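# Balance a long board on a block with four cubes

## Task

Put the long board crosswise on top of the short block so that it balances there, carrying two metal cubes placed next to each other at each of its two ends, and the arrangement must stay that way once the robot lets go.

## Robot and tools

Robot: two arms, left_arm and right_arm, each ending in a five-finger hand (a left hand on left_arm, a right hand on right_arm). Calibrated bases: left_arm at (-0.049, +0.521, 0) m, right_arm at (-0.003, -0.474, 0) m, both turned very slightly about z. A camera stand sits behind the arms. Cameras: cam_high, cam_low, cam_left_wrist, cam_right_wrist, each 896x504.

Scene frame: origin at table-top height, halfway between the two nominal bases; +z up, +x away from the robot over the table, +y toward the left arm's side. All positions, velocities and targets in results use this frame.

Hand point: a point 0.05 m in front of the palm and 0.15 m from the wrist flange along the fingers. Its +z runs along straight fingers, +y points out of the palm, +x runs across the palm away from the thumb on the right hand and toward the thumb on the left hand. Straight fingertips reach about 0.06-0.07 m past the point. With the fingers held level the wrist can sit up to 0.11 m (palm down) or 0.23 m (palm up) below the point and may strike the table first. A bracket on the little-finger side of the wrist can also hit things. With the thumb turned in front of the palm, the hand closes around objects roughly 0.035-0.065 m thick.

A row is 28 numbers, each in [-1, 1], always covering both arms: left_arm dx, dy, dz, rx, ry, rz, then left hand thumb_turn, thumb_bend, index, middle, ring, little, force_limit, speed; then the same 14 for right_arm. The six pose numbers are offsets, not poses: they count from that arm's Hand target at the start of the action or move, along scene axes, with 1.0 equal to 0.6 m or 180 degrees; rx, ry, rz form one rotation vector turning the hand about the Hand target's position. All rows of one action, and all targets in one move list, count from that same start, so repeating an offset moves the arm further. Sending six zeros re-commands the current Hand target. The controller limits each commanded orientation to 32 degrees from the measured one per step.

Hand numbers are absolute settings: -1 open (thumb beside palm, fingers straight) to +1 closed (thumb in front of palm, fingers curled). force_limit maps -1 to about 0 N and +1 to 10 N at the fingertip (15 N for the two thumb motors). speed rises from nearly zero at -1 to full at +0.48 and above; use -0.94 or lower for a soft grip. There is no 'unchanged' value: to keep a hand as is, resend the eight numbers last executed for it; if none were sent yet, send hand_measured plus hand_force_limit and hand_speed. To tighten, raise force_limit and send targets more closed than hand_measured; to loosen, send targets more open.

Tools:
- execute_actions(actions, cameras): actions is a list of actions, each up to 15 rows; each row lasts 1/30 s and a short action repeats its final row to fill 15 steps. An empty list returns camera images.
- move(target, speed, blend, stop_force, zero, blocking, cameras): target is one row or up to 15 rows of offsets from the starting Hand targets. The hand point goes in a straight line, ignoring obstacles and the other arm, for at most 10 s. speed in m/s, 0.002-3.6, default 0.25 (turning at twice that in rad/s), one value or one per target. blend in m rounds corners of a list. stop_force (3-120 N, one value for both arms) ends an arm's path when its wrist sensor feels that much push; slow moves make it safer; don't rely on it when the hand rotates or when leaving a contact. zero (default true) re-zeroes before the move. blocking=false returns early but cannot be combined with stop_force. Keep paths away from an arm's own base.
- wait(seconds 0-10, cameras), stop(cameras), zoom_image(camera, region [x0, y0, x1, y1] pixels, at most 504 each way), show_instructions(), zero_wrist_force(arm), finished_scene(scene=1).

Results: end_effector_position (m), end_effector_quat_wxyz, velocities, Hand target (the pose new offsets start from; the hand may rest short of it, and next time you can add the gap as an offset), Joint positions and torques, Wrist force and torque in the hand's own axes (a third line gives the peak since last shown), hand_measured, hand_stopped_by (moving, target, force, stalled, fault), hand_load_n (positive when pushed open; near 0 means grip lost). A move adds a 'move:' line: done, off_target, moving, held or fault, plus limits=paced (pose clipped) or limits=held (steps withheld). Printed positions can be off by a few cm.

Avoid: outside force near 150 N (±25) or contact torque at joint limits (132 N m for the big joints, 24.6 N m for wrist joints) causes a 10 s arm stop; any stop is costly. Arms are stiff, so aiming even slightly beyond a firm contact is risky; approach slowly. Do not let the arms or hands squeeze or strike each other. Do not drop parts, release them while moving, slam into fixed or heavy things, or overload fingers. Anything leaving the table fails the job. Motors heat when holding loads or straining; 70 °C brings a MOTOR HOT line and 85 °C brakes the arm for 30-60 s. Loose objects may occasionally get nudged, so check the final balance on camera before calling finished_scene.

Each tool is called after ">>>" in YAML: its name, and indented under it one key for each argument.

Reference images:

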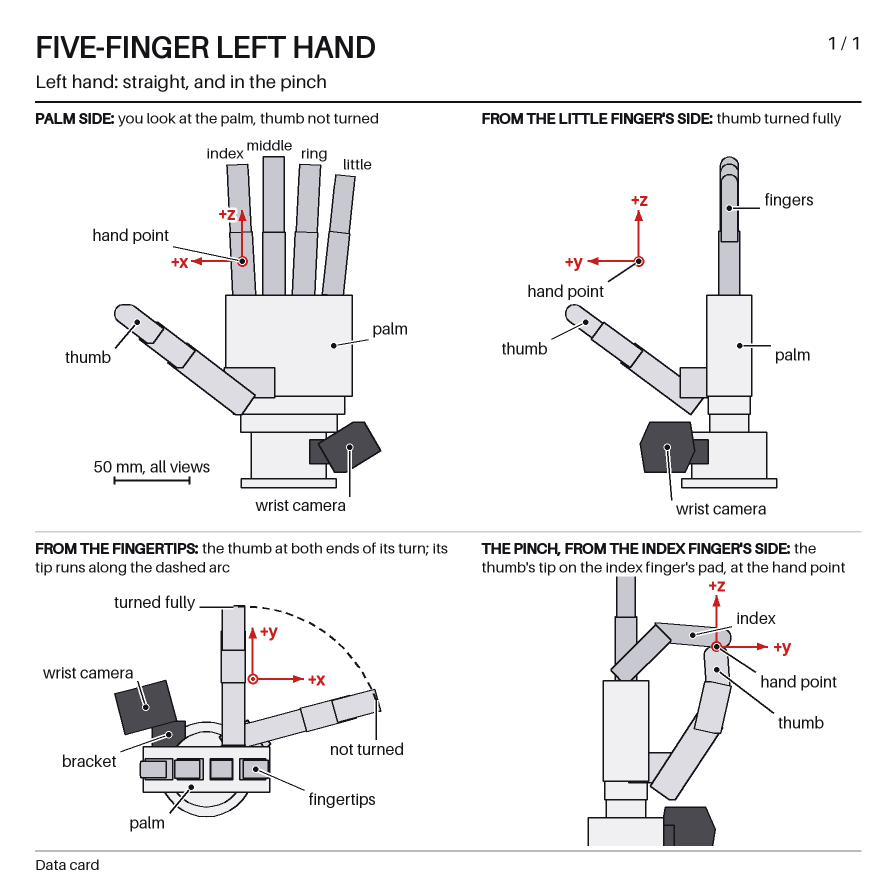

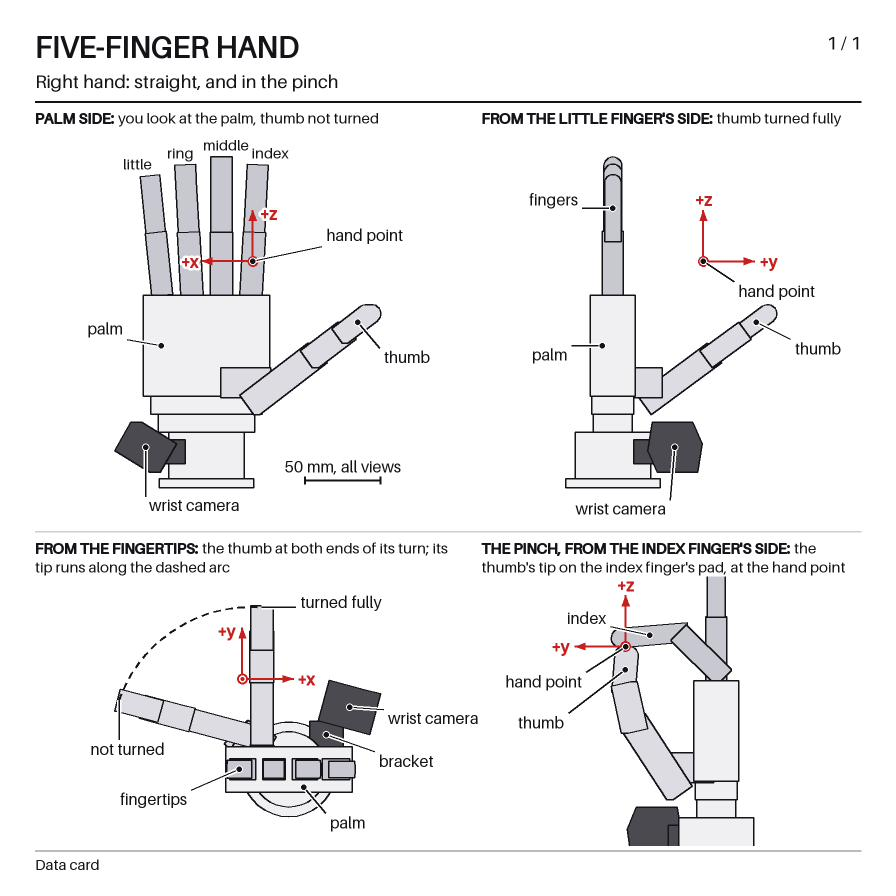

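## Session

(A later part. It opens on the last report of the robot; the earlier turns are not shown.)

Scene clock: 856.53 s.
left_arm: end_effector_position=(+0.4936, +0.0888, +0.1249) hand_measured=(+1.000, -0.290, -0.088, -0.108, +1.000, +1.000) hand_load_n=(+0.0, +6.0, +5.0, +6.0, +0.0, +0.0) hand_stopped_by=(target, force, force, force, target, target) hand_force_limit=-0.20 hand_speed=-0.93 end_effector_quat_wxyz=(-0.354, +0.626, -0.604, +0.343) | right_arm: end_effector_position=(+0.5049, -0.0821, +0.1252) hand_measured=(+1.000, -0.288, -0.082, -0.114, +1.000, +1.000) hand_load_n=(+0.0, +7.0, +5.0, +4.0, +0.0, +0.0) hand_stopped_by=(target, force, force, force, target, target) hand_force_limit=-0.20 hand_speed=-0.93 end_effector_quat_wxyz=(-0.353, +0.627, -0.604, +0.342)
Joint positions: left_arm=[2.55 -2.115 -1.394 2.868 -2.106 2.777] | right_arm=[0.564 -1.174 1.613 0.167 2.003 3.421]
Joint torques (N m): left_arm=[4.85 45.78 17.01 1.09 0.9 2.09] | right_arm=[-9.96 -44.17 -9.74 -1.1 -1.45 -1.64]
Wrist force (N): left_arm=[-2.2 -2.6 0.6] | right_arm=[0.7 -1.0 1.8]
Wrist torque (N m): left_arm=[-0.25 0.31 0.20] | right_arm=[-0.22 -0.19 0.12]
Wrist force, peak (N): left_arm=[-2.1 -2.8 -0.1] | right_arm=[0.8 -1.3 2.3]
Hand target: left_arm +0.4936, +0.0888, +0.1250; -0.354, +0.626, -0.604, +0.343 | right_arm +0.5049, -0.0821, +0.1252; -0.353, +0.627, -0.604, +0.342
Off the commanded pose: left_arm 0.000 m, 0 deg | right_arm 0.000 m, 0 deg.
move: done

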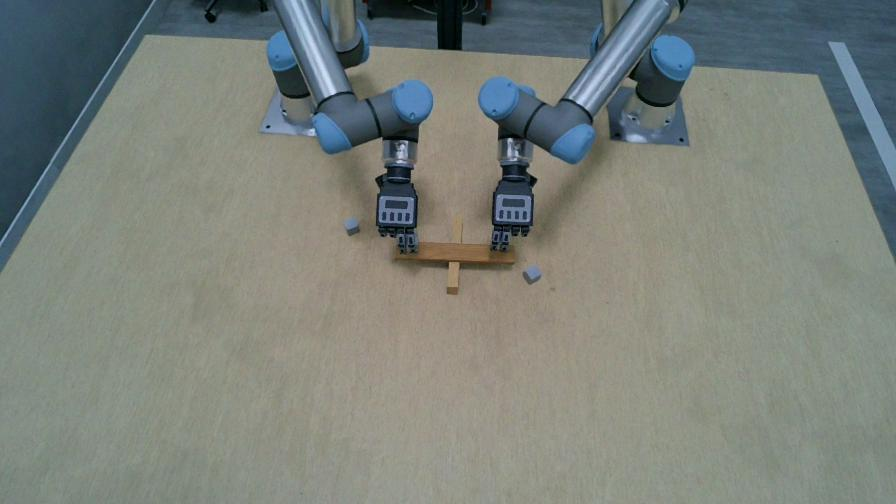

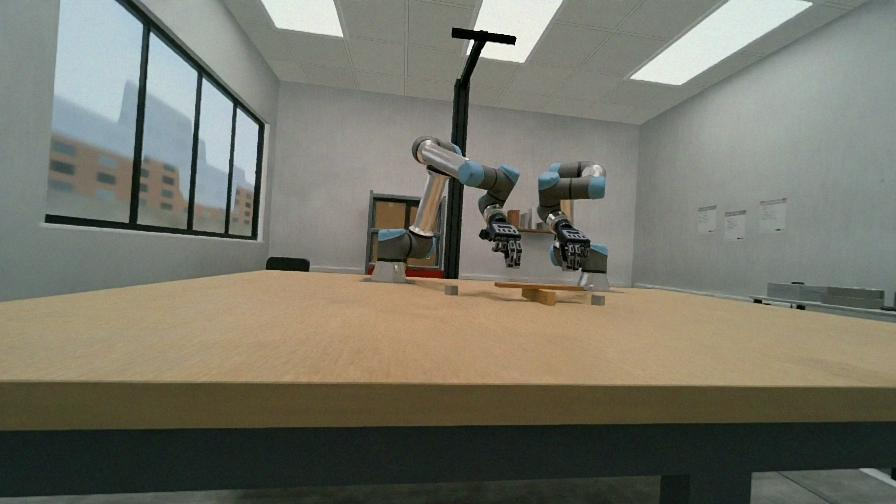

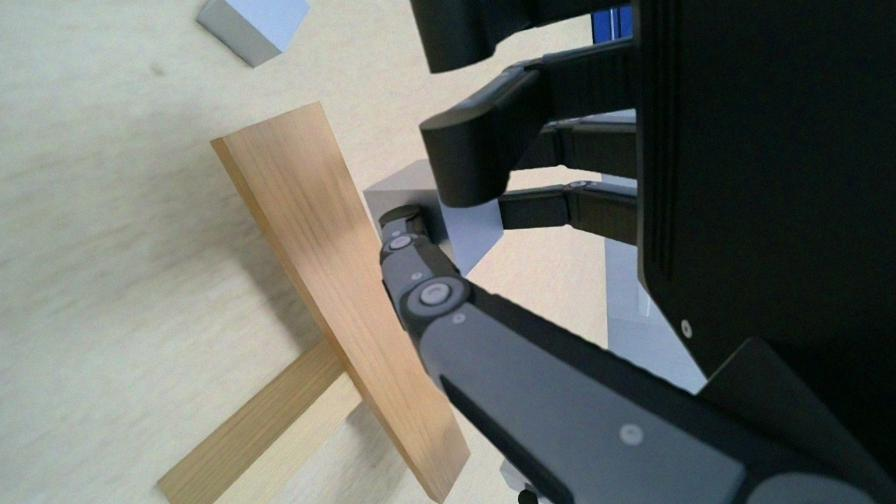

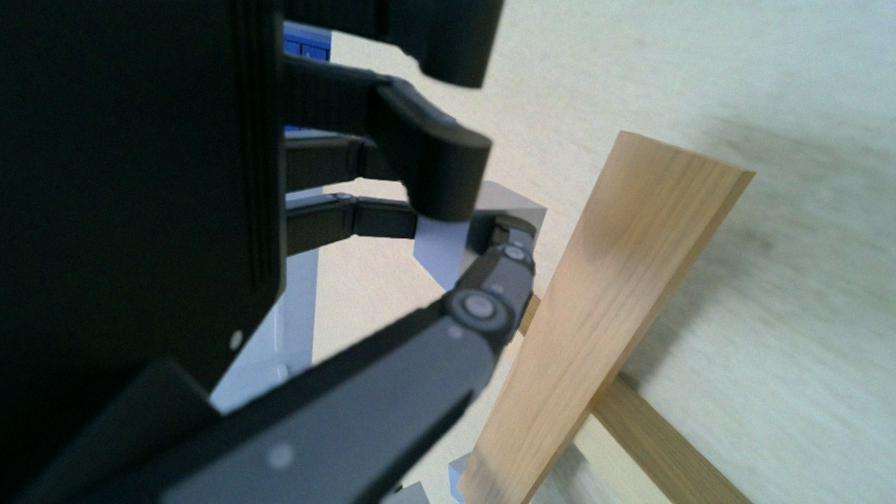

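>>> move:
  target: [0,-0.007,-0.05,0,0,0,1,0.1,0.15,0.15,1,1,-0.2,-0.93,0,0.01,-0.05,0,0,0,1,0.1,0.15,0.15,1,1,-0.2,-0.93]
  speed: 0.08
  cameras: ["all"]

>>> zoom_image:
  camera: "cam_high"
  region: [390, 210, 460, 270]

>>> zoom_image:
  camera: "cam_high"
  region: [450, 210, 520, 270]

>>> zoom_image:
  camera: "cam_low"
  region: [480, 240, 600, 310]

Scene clock: 892.30 s.
left_arm: end_effector_position=(+0.4935, +0.0847, +0.0947) hand_measured=(+1.000, -0.290, -0.088, -0.108, +1.000, +1.000) hand_load_n=(+0.5, +6.0, +5.0, +6.0, +0.5, +0.0) hand_stopped_by=(target, force, force, force, target, target) hand_force_limit=-0.20 hand_speed=-0.93 end_effector_quat_wxyz=(-0.354, +0.626, -0.604, +0.342) | right_arm: end_effector_position=(+0.5047, -0.0761, +0.0950) hand_measured=(+1.000, -0.288, -0.082, -0.114, +1.000, +1.000) hand_load_n=(+0.5, +7.0, +5.0, +4.0, +0.0, +0.0) hand_stopped_by=(target, force, force, force, target, target) hand_force_limit=-0.20 hand_speed=-0.93 end_effector_quat_wxyz=(-0.353, +0.628, -0.604, +0.342)
Joint positions: left_arm=[2.544 -2.151 -1.42 2.927 -2.112 2.772] | right_arm=[0.575 -1.132 1.636 0.105 2.012 3.428]
Joint torques (N m): left_arm=[3.59 51.16 28.81 -1.48 -0.98 -0.63] | right_arm=[-7.44 -51.13 -26.5 1.63 -0.42 -0.17]
Wrist force (N): left_arm=[-2.0 -2.5 0.2] | right_arm=[0.7 -1.4 1.5]
Wrist torque (N m): left_arm=[-0.23 0.27 0.41] | right_arm=[-0.25 -0.16 0.08]
Wrist force, peak (N): left_arm=[-1.8 -3.4 -0.2] | right_arm=[1.2 -2.1 1.6]
Hand target: left_arm +0.4936, +0.0846, +0.0950; -0.354, +0.626, -0.604, +0.343 | right_arm +0.5049, -0.0761, +0.0952; -0.353, +0.627, -0.604, +0.342
Off the commanded pose: left_arm 0.000 m, 0 deg | right_arm 0.000 m, 0 deg.
move: done

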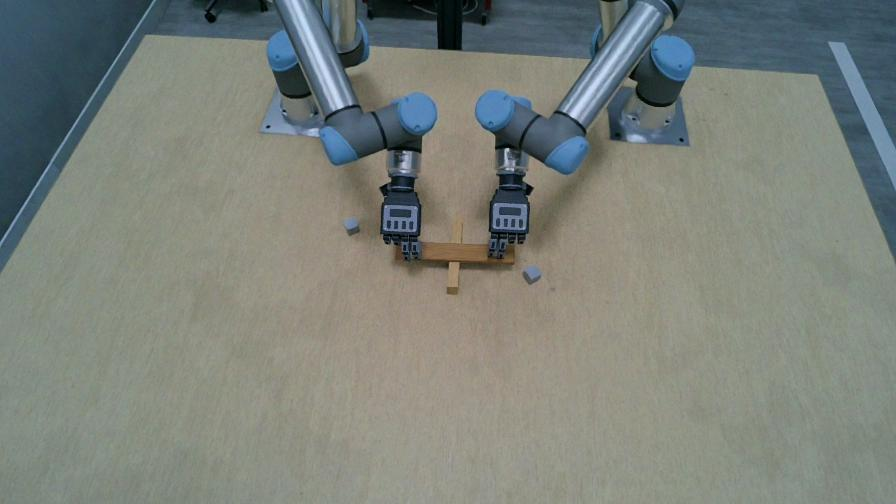

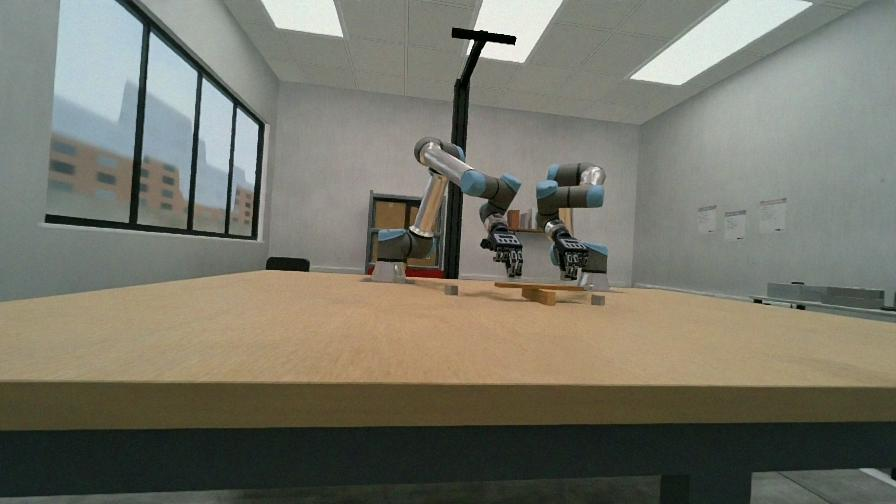

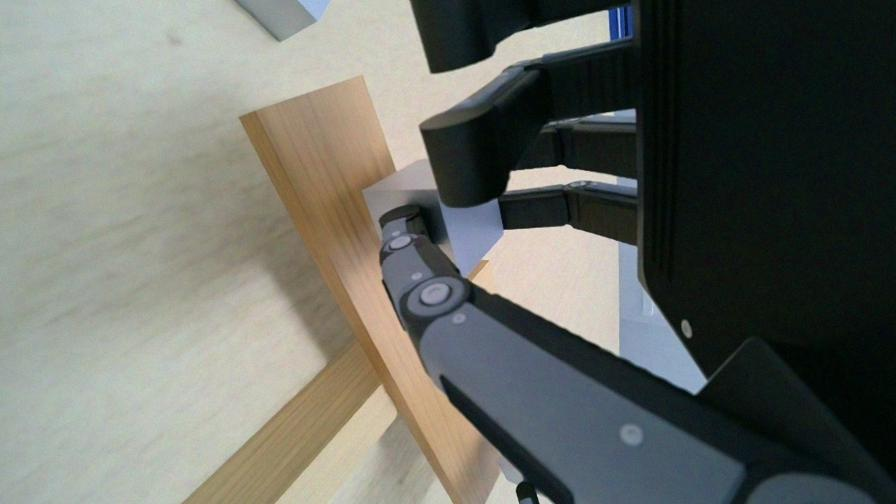

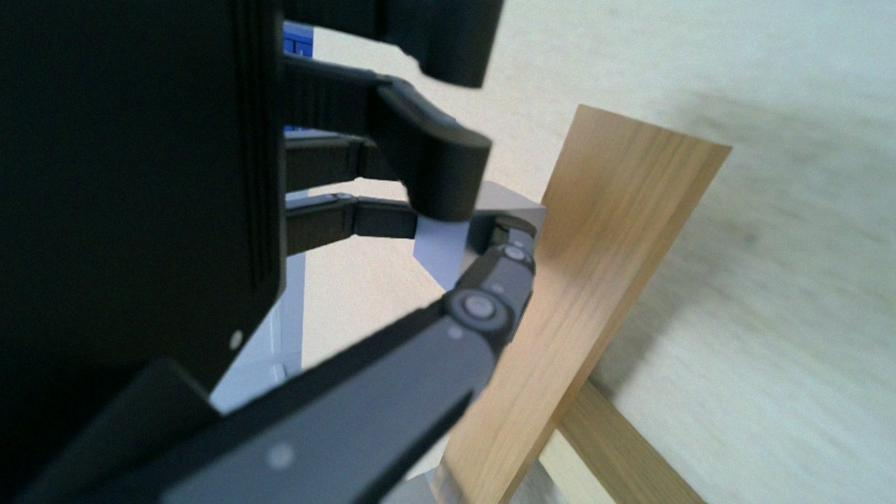

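Scaled by 7.200 from the camera's 896x504 image, which has a finer 1280x720 frame.

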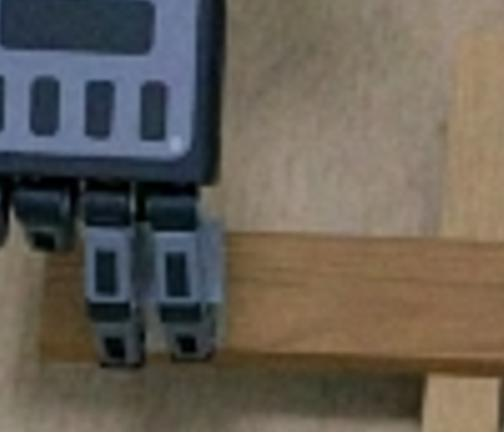

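Scaled by 7.200 from the camera's 896x504 image, which has a finer 1280x720 frame.

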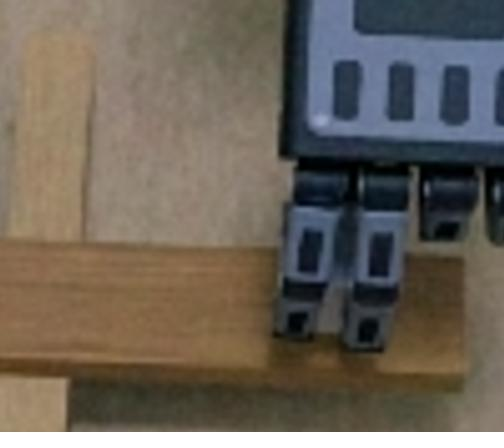

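Scaled by 4.200 from the camera's 896x504 image, which has a finer 1280x720 frame.

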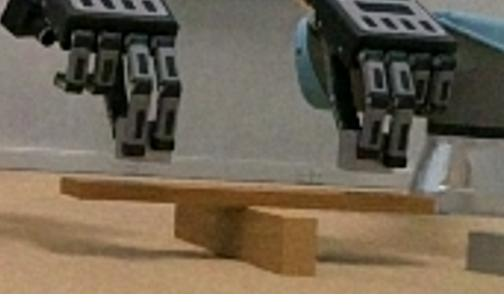

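>>> move:
  target: [0,-0.005,-0.008,0,0,0,1,0.1,0.15,0.15,1,1,-0.2,-0.93,-0.021,0.0115,-0.008,0,0,0,1,0.1,0.15,0.15,1,1,-0.2,-0.93]
  speed: 0.05
  cameras: ["all"]

>>> zoom_image:
  camera: "cam_high"
  region: [390, 210, 460, 270]

>>> zoom_image:
  camera: "cam_high"
  region: [450, 210, 520, 270]

>>> zoom_image:
  camera: "cam_low"
  region: [480, 240, 600, 310]

Scene clock: 938.43 s.
left_arm: end_effector_position=(+0.4937, +0.0816, +0.0901) hand_measured=(+1.000, -0.290, -0.088, -0.108, +1.000, +1.000) hand_load_n=(+0.5, +6.0, +4.5, +5.5, +0.0, +0.0) hand_stopped_by=(target, force, force, force, target, target) hand_force_limit=-0.20 hand_speed=-0.93 end_effector_quat_wxyz=(-0.354, +0.626, -0.604, +0.343) | right_arm: end_effector_position=(+0.4921, -0.0692, +0.0903) hand_measured=(+1.000, -0.288, -0.082, -0.114, +1.000, +1.000) hand_load_n=(+0.5, +7.0, +4.5, +4.0, +0.0, +0.0) hand_stopped_by=(target, force, force, force, target, target) hand_force_limit=-0.20 hand_speed=-0.93 end_effector_quat_wxyz=(-0.353, +0.627, -0.604, +0.342)
Joint positions: left_arm=[2.539 -2.161 -1.416 2.932 -2.115 2.769] | right_arm=[0.602 -1.131 1.65 0.097 2.035 3.446]
Joint torques (N m): left_arm=[-1.2 44.3 24.57 0.13 -1.52 -1.52] | right_arm=[-10.52 -31.46 -22.83 0.61 -1.2 -1.12]
Wrist force (N): left_arm=[-1.7 -2.8 0.6] | right_arm=[0.8 -1.1 1.7]
Wrist torque (N m): left_arm=[-0.30 0.23 0.43] | right_arm=[-0.22 -0.19 0.11]
Wrist force, peak (N): left_arm=[-2.0 -2.7 0.4] | right_arm=[0.9 -1.3 2.0]
Hand target: left_arm +0.4936, +0.0816, +0.0902; -0.354, +0.626, -0.604, +0.343 | right_arm +0.4923, -0.0692, +0.0904; -0.353, +0.627, -0.604, +0.342
Off the commanded pose: left_arm 0.000 m, 0 deg | right_arm 0.000 m, 0 deg.
move: done

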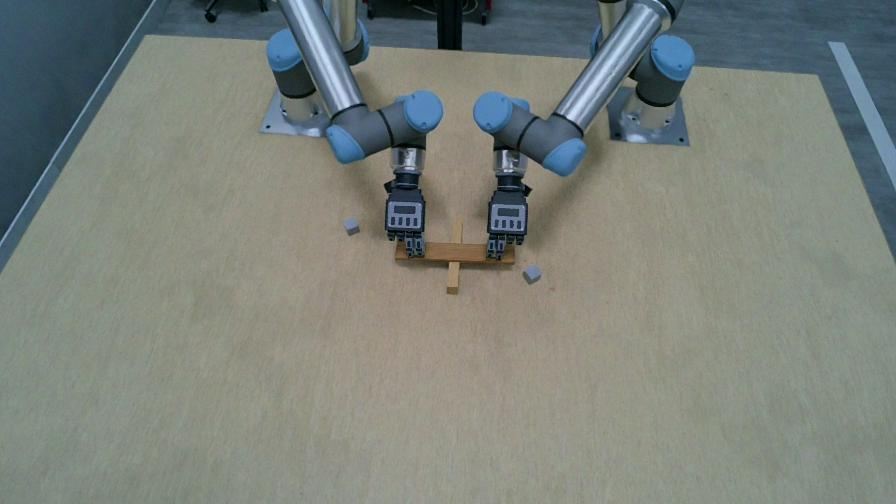

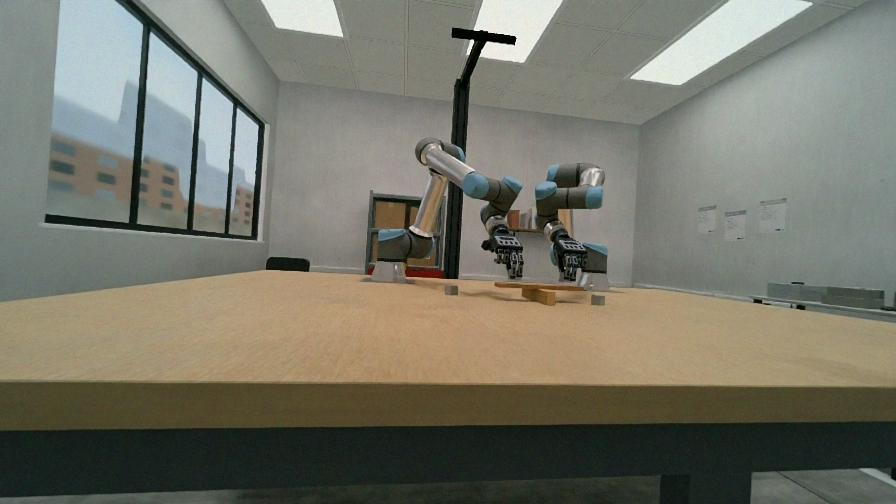

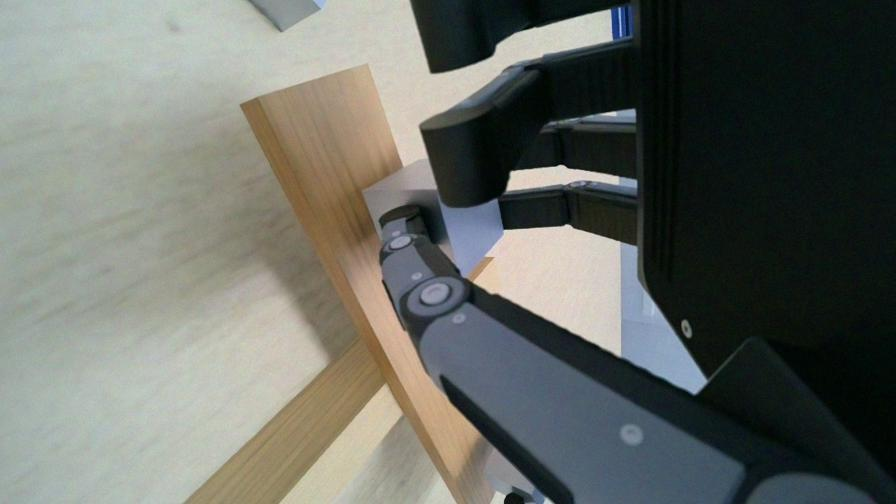

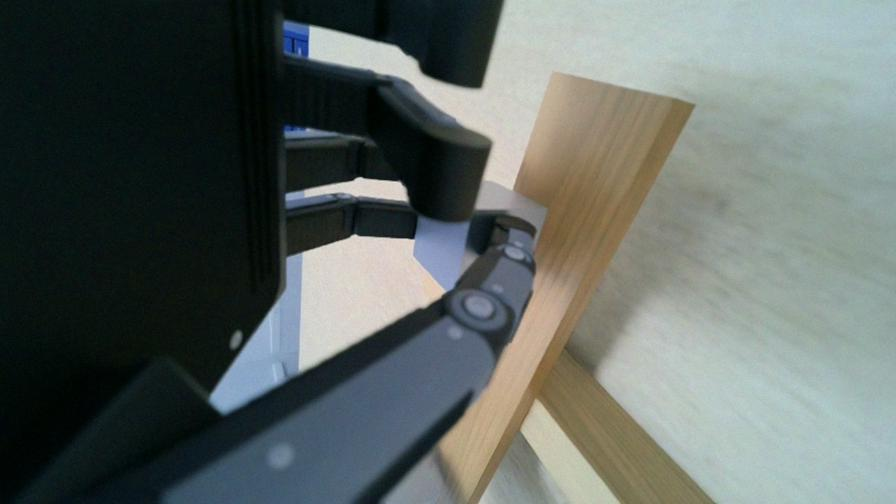

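Scaled by 7.200 from the camera's 896x504 image, which has a finer 1280x720 frame.

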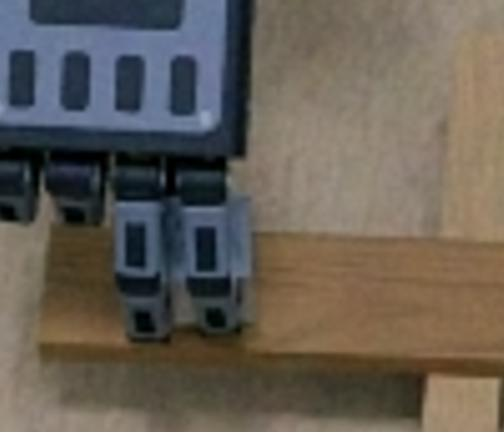

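Scaled by 7.200 from the camera's 896x504 image, which has a finer 1280x720 frame.

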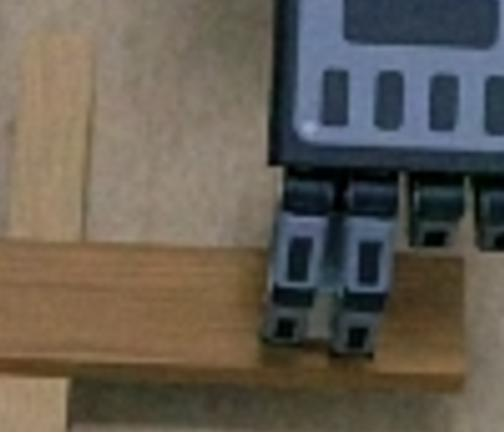

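Scaled by 4.200 from the camera's 896x504 image, which has a finer 1280x720 frame.

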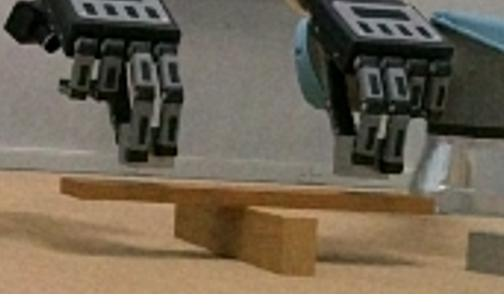

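>>> move:
  target: [0,0,-0.022,0,0,0,1,0.1,0.15,0.15,1,1,-0.2,-0.93,0,0,-0.022,0,0,0,1,0.1,0.15,0.15,1,1,-0.2,-0.93]
  speed: 0.006
  stop_force: 3
  cameras: ["all"]

>>> zoom_image:
  camera: "cam_high"
  region: [380, 190, 530, 310]

>>> zoom_image:
  camera: "cam_low"
  region: [480, 240, 600, 310]

Scene clock: 957.67 s.
left_arm: end_effector_position=(+0.4937, +0.0816, +0.0774) hand_measured=(+1.000, -0.290, -0.088, -0.108, +1.000, +1.000) hand_load_n=(+0.0, +6.0, +4.5, +5.5, +0.0, +0.0) hand_stopped_by=(target, force, force, force, target, target) hand_force_limit=-0.20 hand_speed=-0.93 end_effector_quat_wxyz=(-0.354, +0.626, -0.604, +0.343) | right_arm: end_effector_position=(+0.4923, -0.0692, +0.0776) hand_measured=(+1.000, -0.288, -0.082, -0.114, +1.000, +1.000) hand_load_n=(+0.5, +7.0, +4.5, +4.0, +0.0, +0.0) hand_stopped_by=(target, force, force, force, target, target) hand_force_limit=-0.20 hand_speed=-0.93 end_effector_quat_wxyz=(-0.353, +0.627, -0.604, +0.342)
Joint positions: left_arm=[2.539 -2.174 -1.43 2.96 -2.115 2.769] | right_arm=[0.602 -1.116 1.664 0.068 2.034 3.446]
Joint torques (N m): left_arm=[6.97 50.9 26.83 -1.27 0.5 1.23] | right_arm=[-9.44 -48.37 -25.05 1.25 -1.53 -1.18]
Wrist force (N): left_arm=[-2.1 -5.2 -1.7] | right_arm=[1.7 -3.6 -0.5]
Wrist torque (N m): left_arm=[-0.24 0.23 0.44] | right_arm=[-0.19 -0.22 0.11]
Wrist force, peak (N): left_arm=[-2.0 -8.7 -3.1] | right_arm=[1.6 -7.0 -2.0]
Hand target: left_arm +0.4937, +0.0816, +0.0774; -0.354, +0.626, -0.604, +0.343 | right_arm +0.4923, -0.0692, +0.0776; -0.353, +0.627, -0.604, +0.342
Off the commanded pose: left_arm 0.000 m, 0 deg | right_arm 0.000 m, 0 deg.
move: contact (left_arm, right_arm)

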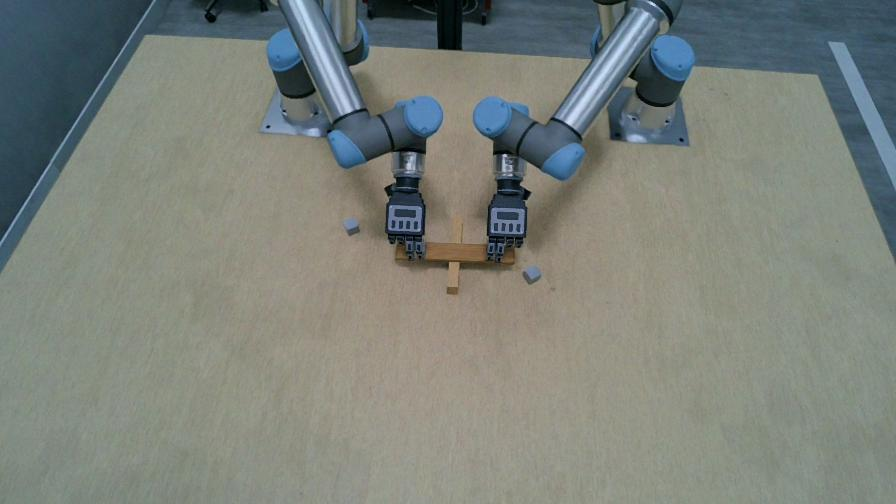

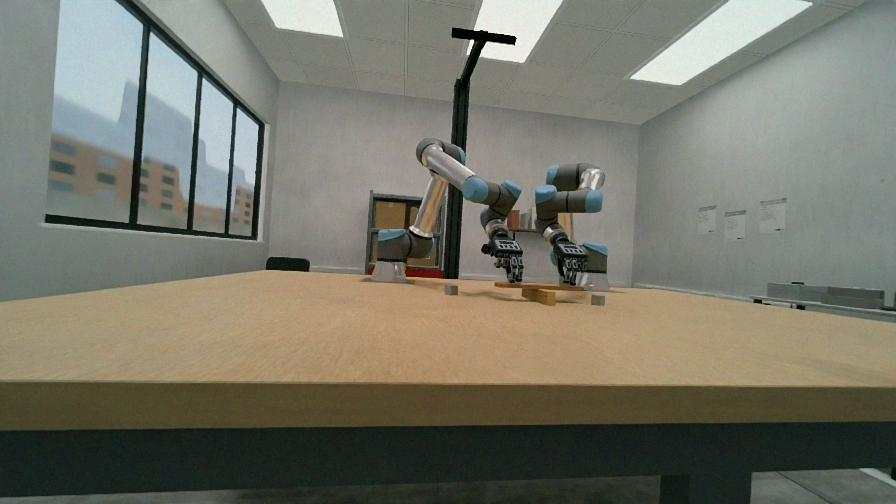

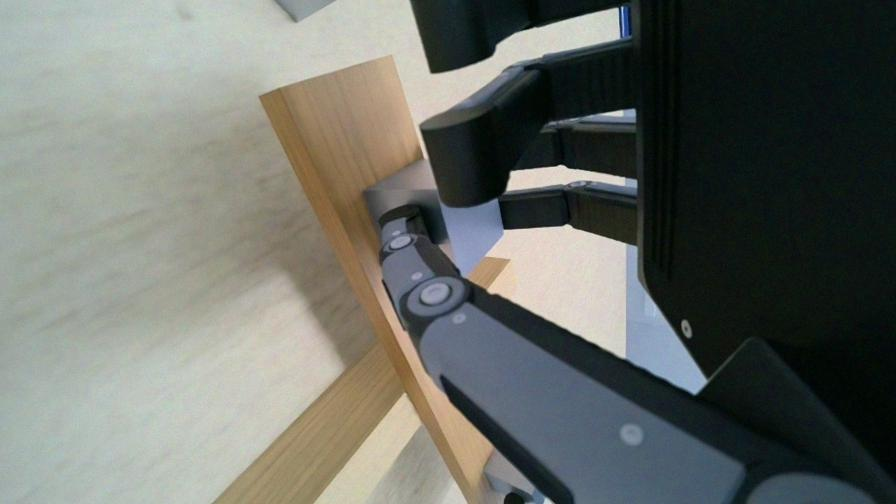

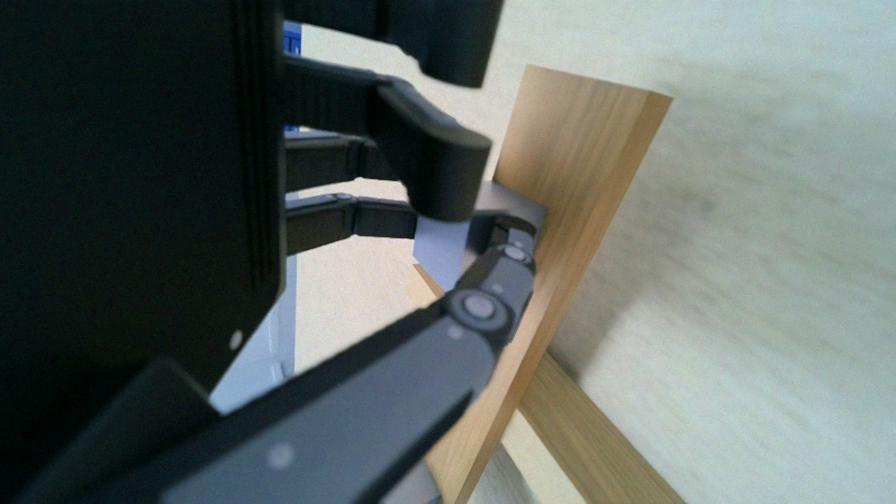

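Scaled by 3.360 from the camera's 896x504 image, which has a finer 1280x720 frame.

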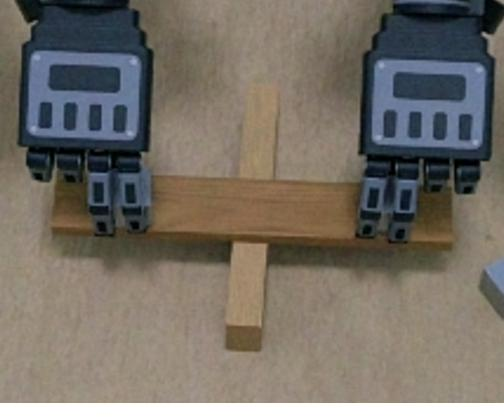

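Scaled by 4.200 from the camera's 896x504 image, which has a finer 1280x720 frame.

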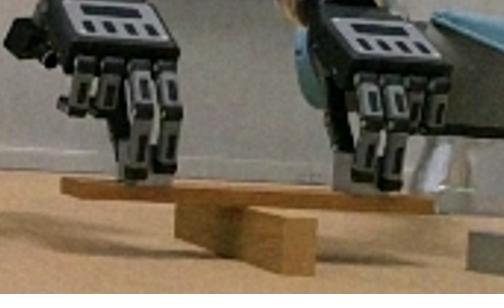

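>>> move:
  target: [0,0,0,0,0,0,1,-0.5,-0.5,-0.5,1,1,-0.2,-0.85,0,0,0,0,0,0,1,0.1,0.15,0.15,1,1,-0.2,-0.93]
  cameras: ["all"]

>>> zoom_image:
  camera: "cam_high"
  region: [380, 190, 530, 310]

>>> zoom_image:
  camera: "cam_low"
  region: [480, 240, 600, 310]

Scene clock: 969.57 s.
left_arm: end_effector_position=(+0.4937, +0.0816, +0.0774) hand_measured=(+1.000, -0.500, -0.500, -0.500, +1.000, +1.000) hand_load_n=(+0.0, +0.0, +0.0, +0.0, +0.0, +0.0) hand_stopped_by=(target, target, target, target, target, target) hand_force_limit=-0.20 hand_speed=-0.85 end_effector_quat_wxyz=(-0.354, +0.626, -0.604, +0.343) | right_arm: end_effector_position=(+0.4923, -0.0692, +0.0776) hand_measured=(+1.000, -0.288, -0.082, -0.114, +1.000, +1.000) hand_load_n=(+0.5, +7.0, +5.0, +4.0, +0.0, +0.0) hand_stopped_by=(target, force, force, force, target, target) hand_force_limit=-0.20 hand_speed=-0.93 end_effector_quat_wxyz=(-0.353, +0.627, -0.604, +0.342)
Joint positions: left_arm=[2.539 -2.174 -1.43 2.96 -2.115 2.769] | right_arm=[0.602 -1.116 1.664 0.068 2.034 3.446]
Joint torques (N m): left_arm=[7.72 51.43 25.87 0.58 0.57 1.28] | right_arm=[-10.05 -48.6 -24.83 0.11 -1.26 -1.08]
Wrist force (N): left_arm=[-1.7 -3.0 0.2] | right_arm=[1.0 -1.7 1.5]
Wrist torque (N m): left_arm=[-0.25 0.23 0.43] | right_arm=[-0.21 -0.20 0.12]
Wrist force, peak (N): left_arm=[-2.0 -5.9 -1.8] | right_arm=[1.7 -4.4 -0.7]
Hand target: left_arm +0.4937, +0.0816, +0.0774; -0.354, +0.626, -0.604, +0.343 | right_arm +0.4923, -0.0692, +0.0776; -0.353, +0.627, -0.604, +0.342
Off the commanded pose: left_arm 0.000 m, 0 deg | right_arm 0.000 m, 0 deg.
move: done

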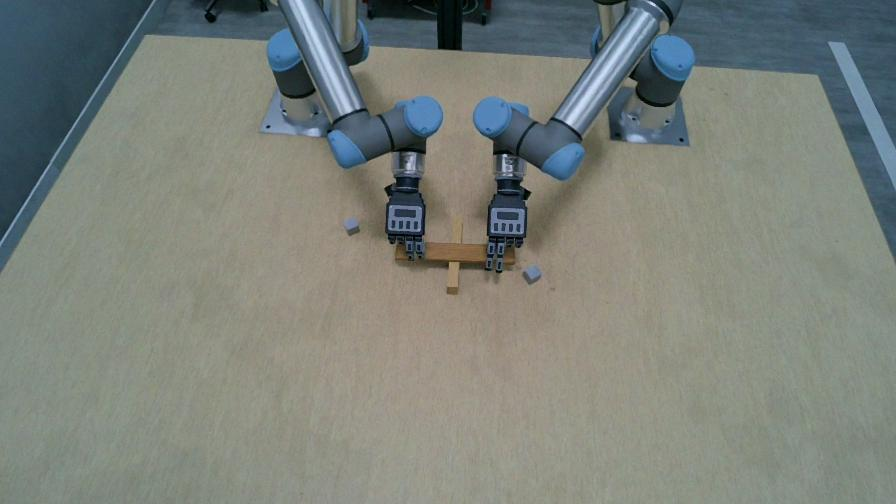

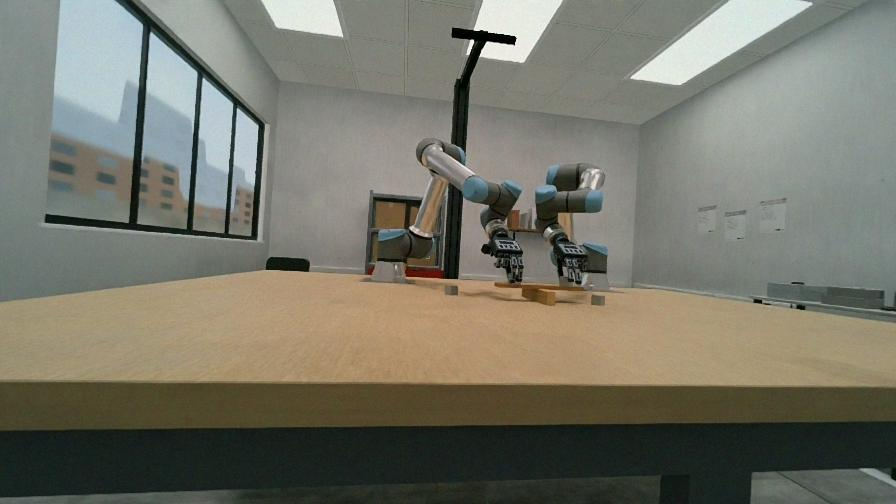

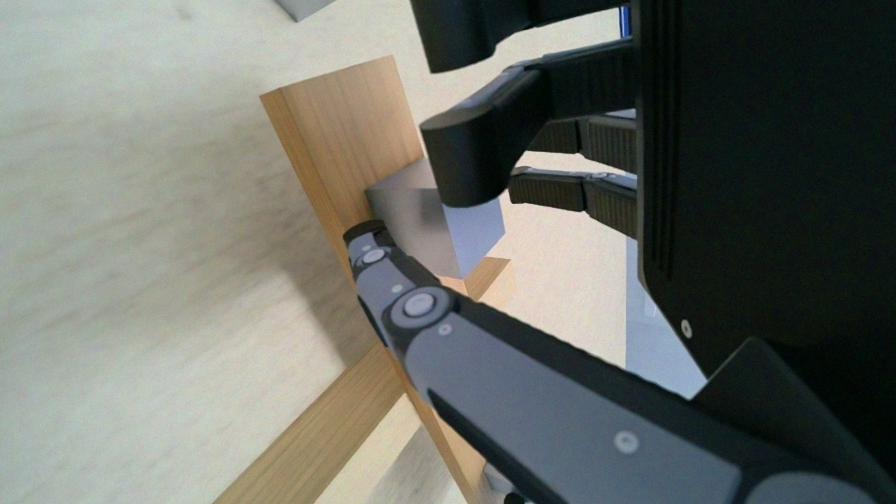

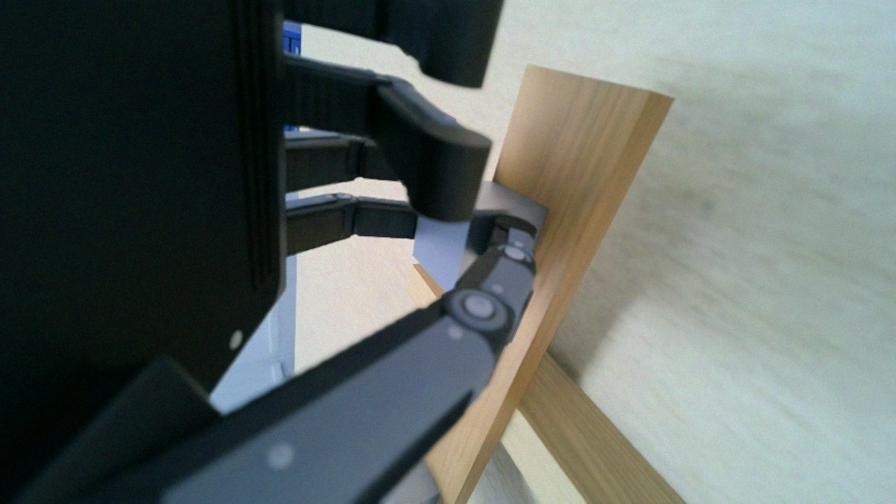

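Scaled by 3.360 from the camera's 896x504 image, which has a finer 1280x720 frame.

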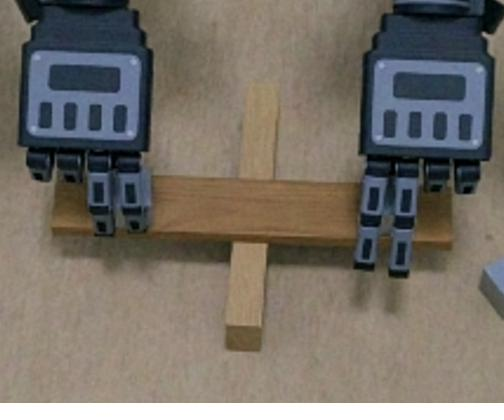

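Scaled by 4.200 from the camera's 896x504 image, which has a finer 1280x720 frame.

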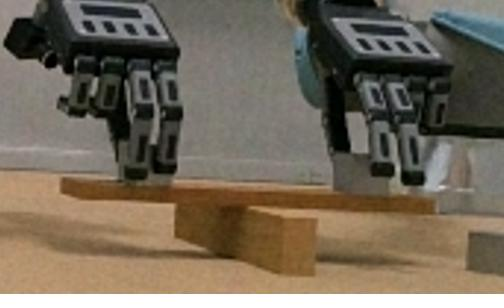

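>>> move:
  target: [0,0,0,0,0,0,1,-0.5,-0.5,-0.5,1,1,-0.2,-0.85,0,0,0,0,0,0,1,-0.5,-0.5,-0.5,1,1,-0.2,-0.85]
  cameras: ["all"]

>>> zoom_image:
  camera: "cam_low"
  region: [480, 240, 600, 310]

Scene clock: 975.87 s.
left_arm: end_effector_position=(+0.4937, +0.0816, +0.0774) hand_measured=(+1.000, -0.500, -0.500, -0.500, +1.000, +1.000) hand_load_n=(+0.5, +0.0, +0.0, +0.0, +0.0, +0.5) hand_stopped_by=(target, target, target, target, target, target) hand_force_limit=-0.20 hand_speed=-0.85 end_effector_quat_wxyz=(-0.354, +0.626, -0.604, +0.343) | right_arm: end_effector_position=(+0.4923, -0.0692, +0.0776) hand_measured=(+1.000, -0.500, -0.500, -0.500, +1.000, +1.000) hand_load_n=(+0.0, +0.0, +0.0, +0.0, +0.0, +0.0) hand_stopped_by=(target, target, target, target, target, target) hand_force_limit=-0.20 hand_speed=-0.85 end_effector_quat_wxyz=(-0.353, +0.627, -0.604, +0.342)
Joint positions: left_arm=[2.539 -2.174 -1.43 2.96 -2.115 2.769] | right_arm=[0.602 -1.116 1.664 0.068 2.034 3.446]
Joint torques (N m): left_arm=[7.69 50.33 24.82 0.77 0.76 1.56] | right_arm=[-10.07 -49.24 -23.82 -0.11 -1.14 -0.95]
Wrist force (N): left_arm=[-1.8 -3.0 0.0] | right_arm=[0.7 -1.7 1.5]
Wrist torque (N m): left_arm=[-0.23 0.24 0.41] | right_arm=[-0.23 -0.17 0.09]
Wrist force, peak (N): left_arm=[-1.7 -3.7 -0.1] | right_arm=[1.2 -2.1 1.5]
Hand target: left_arm +0.4937, +0.0816, +0.0774; -0.354, +0.626, -0.604, +0.343 | right_arm +0.4923, -0.0692, +0.0776; -0.353, +0.627, -0.604, +0.342
Off the commanded pose: left_arm 0.000 m, 0 deg | right_arm 0.000 m, 0 deg.
move: done

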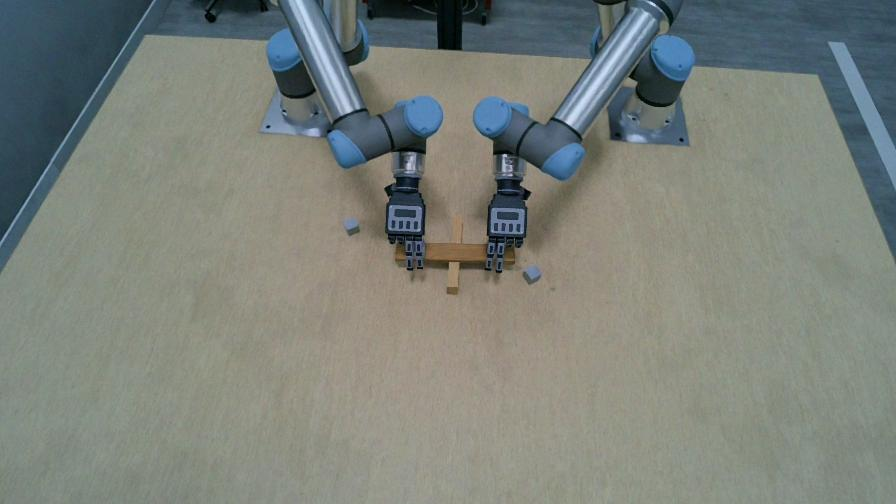

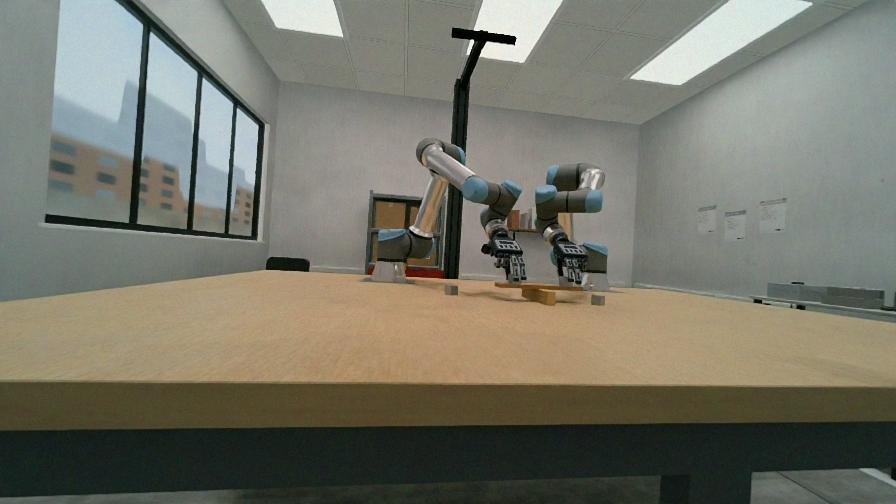

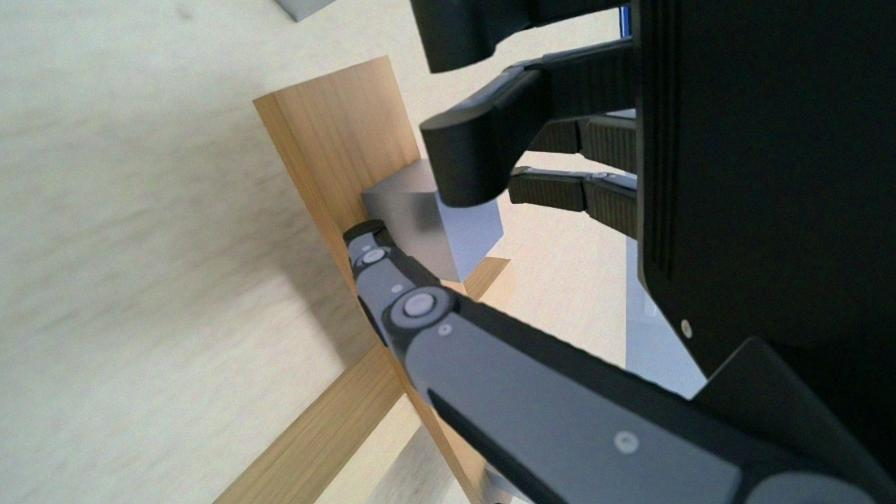

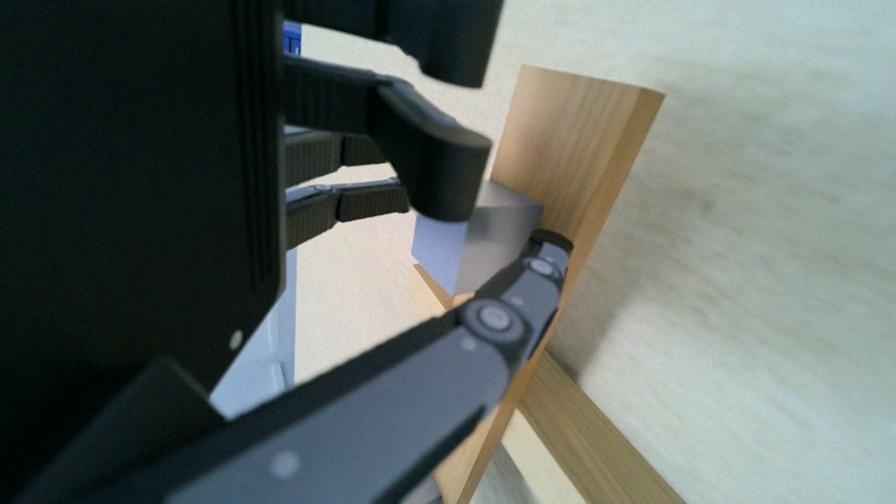

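Scaled by 4.200 from the camera's 896x504 image, which has a finer 1280x720 frame.

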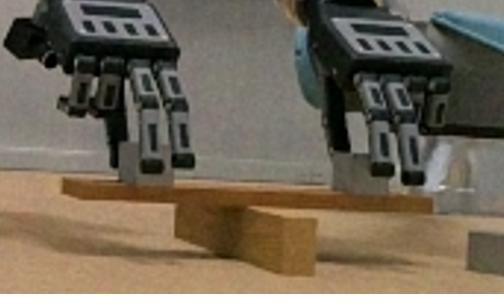

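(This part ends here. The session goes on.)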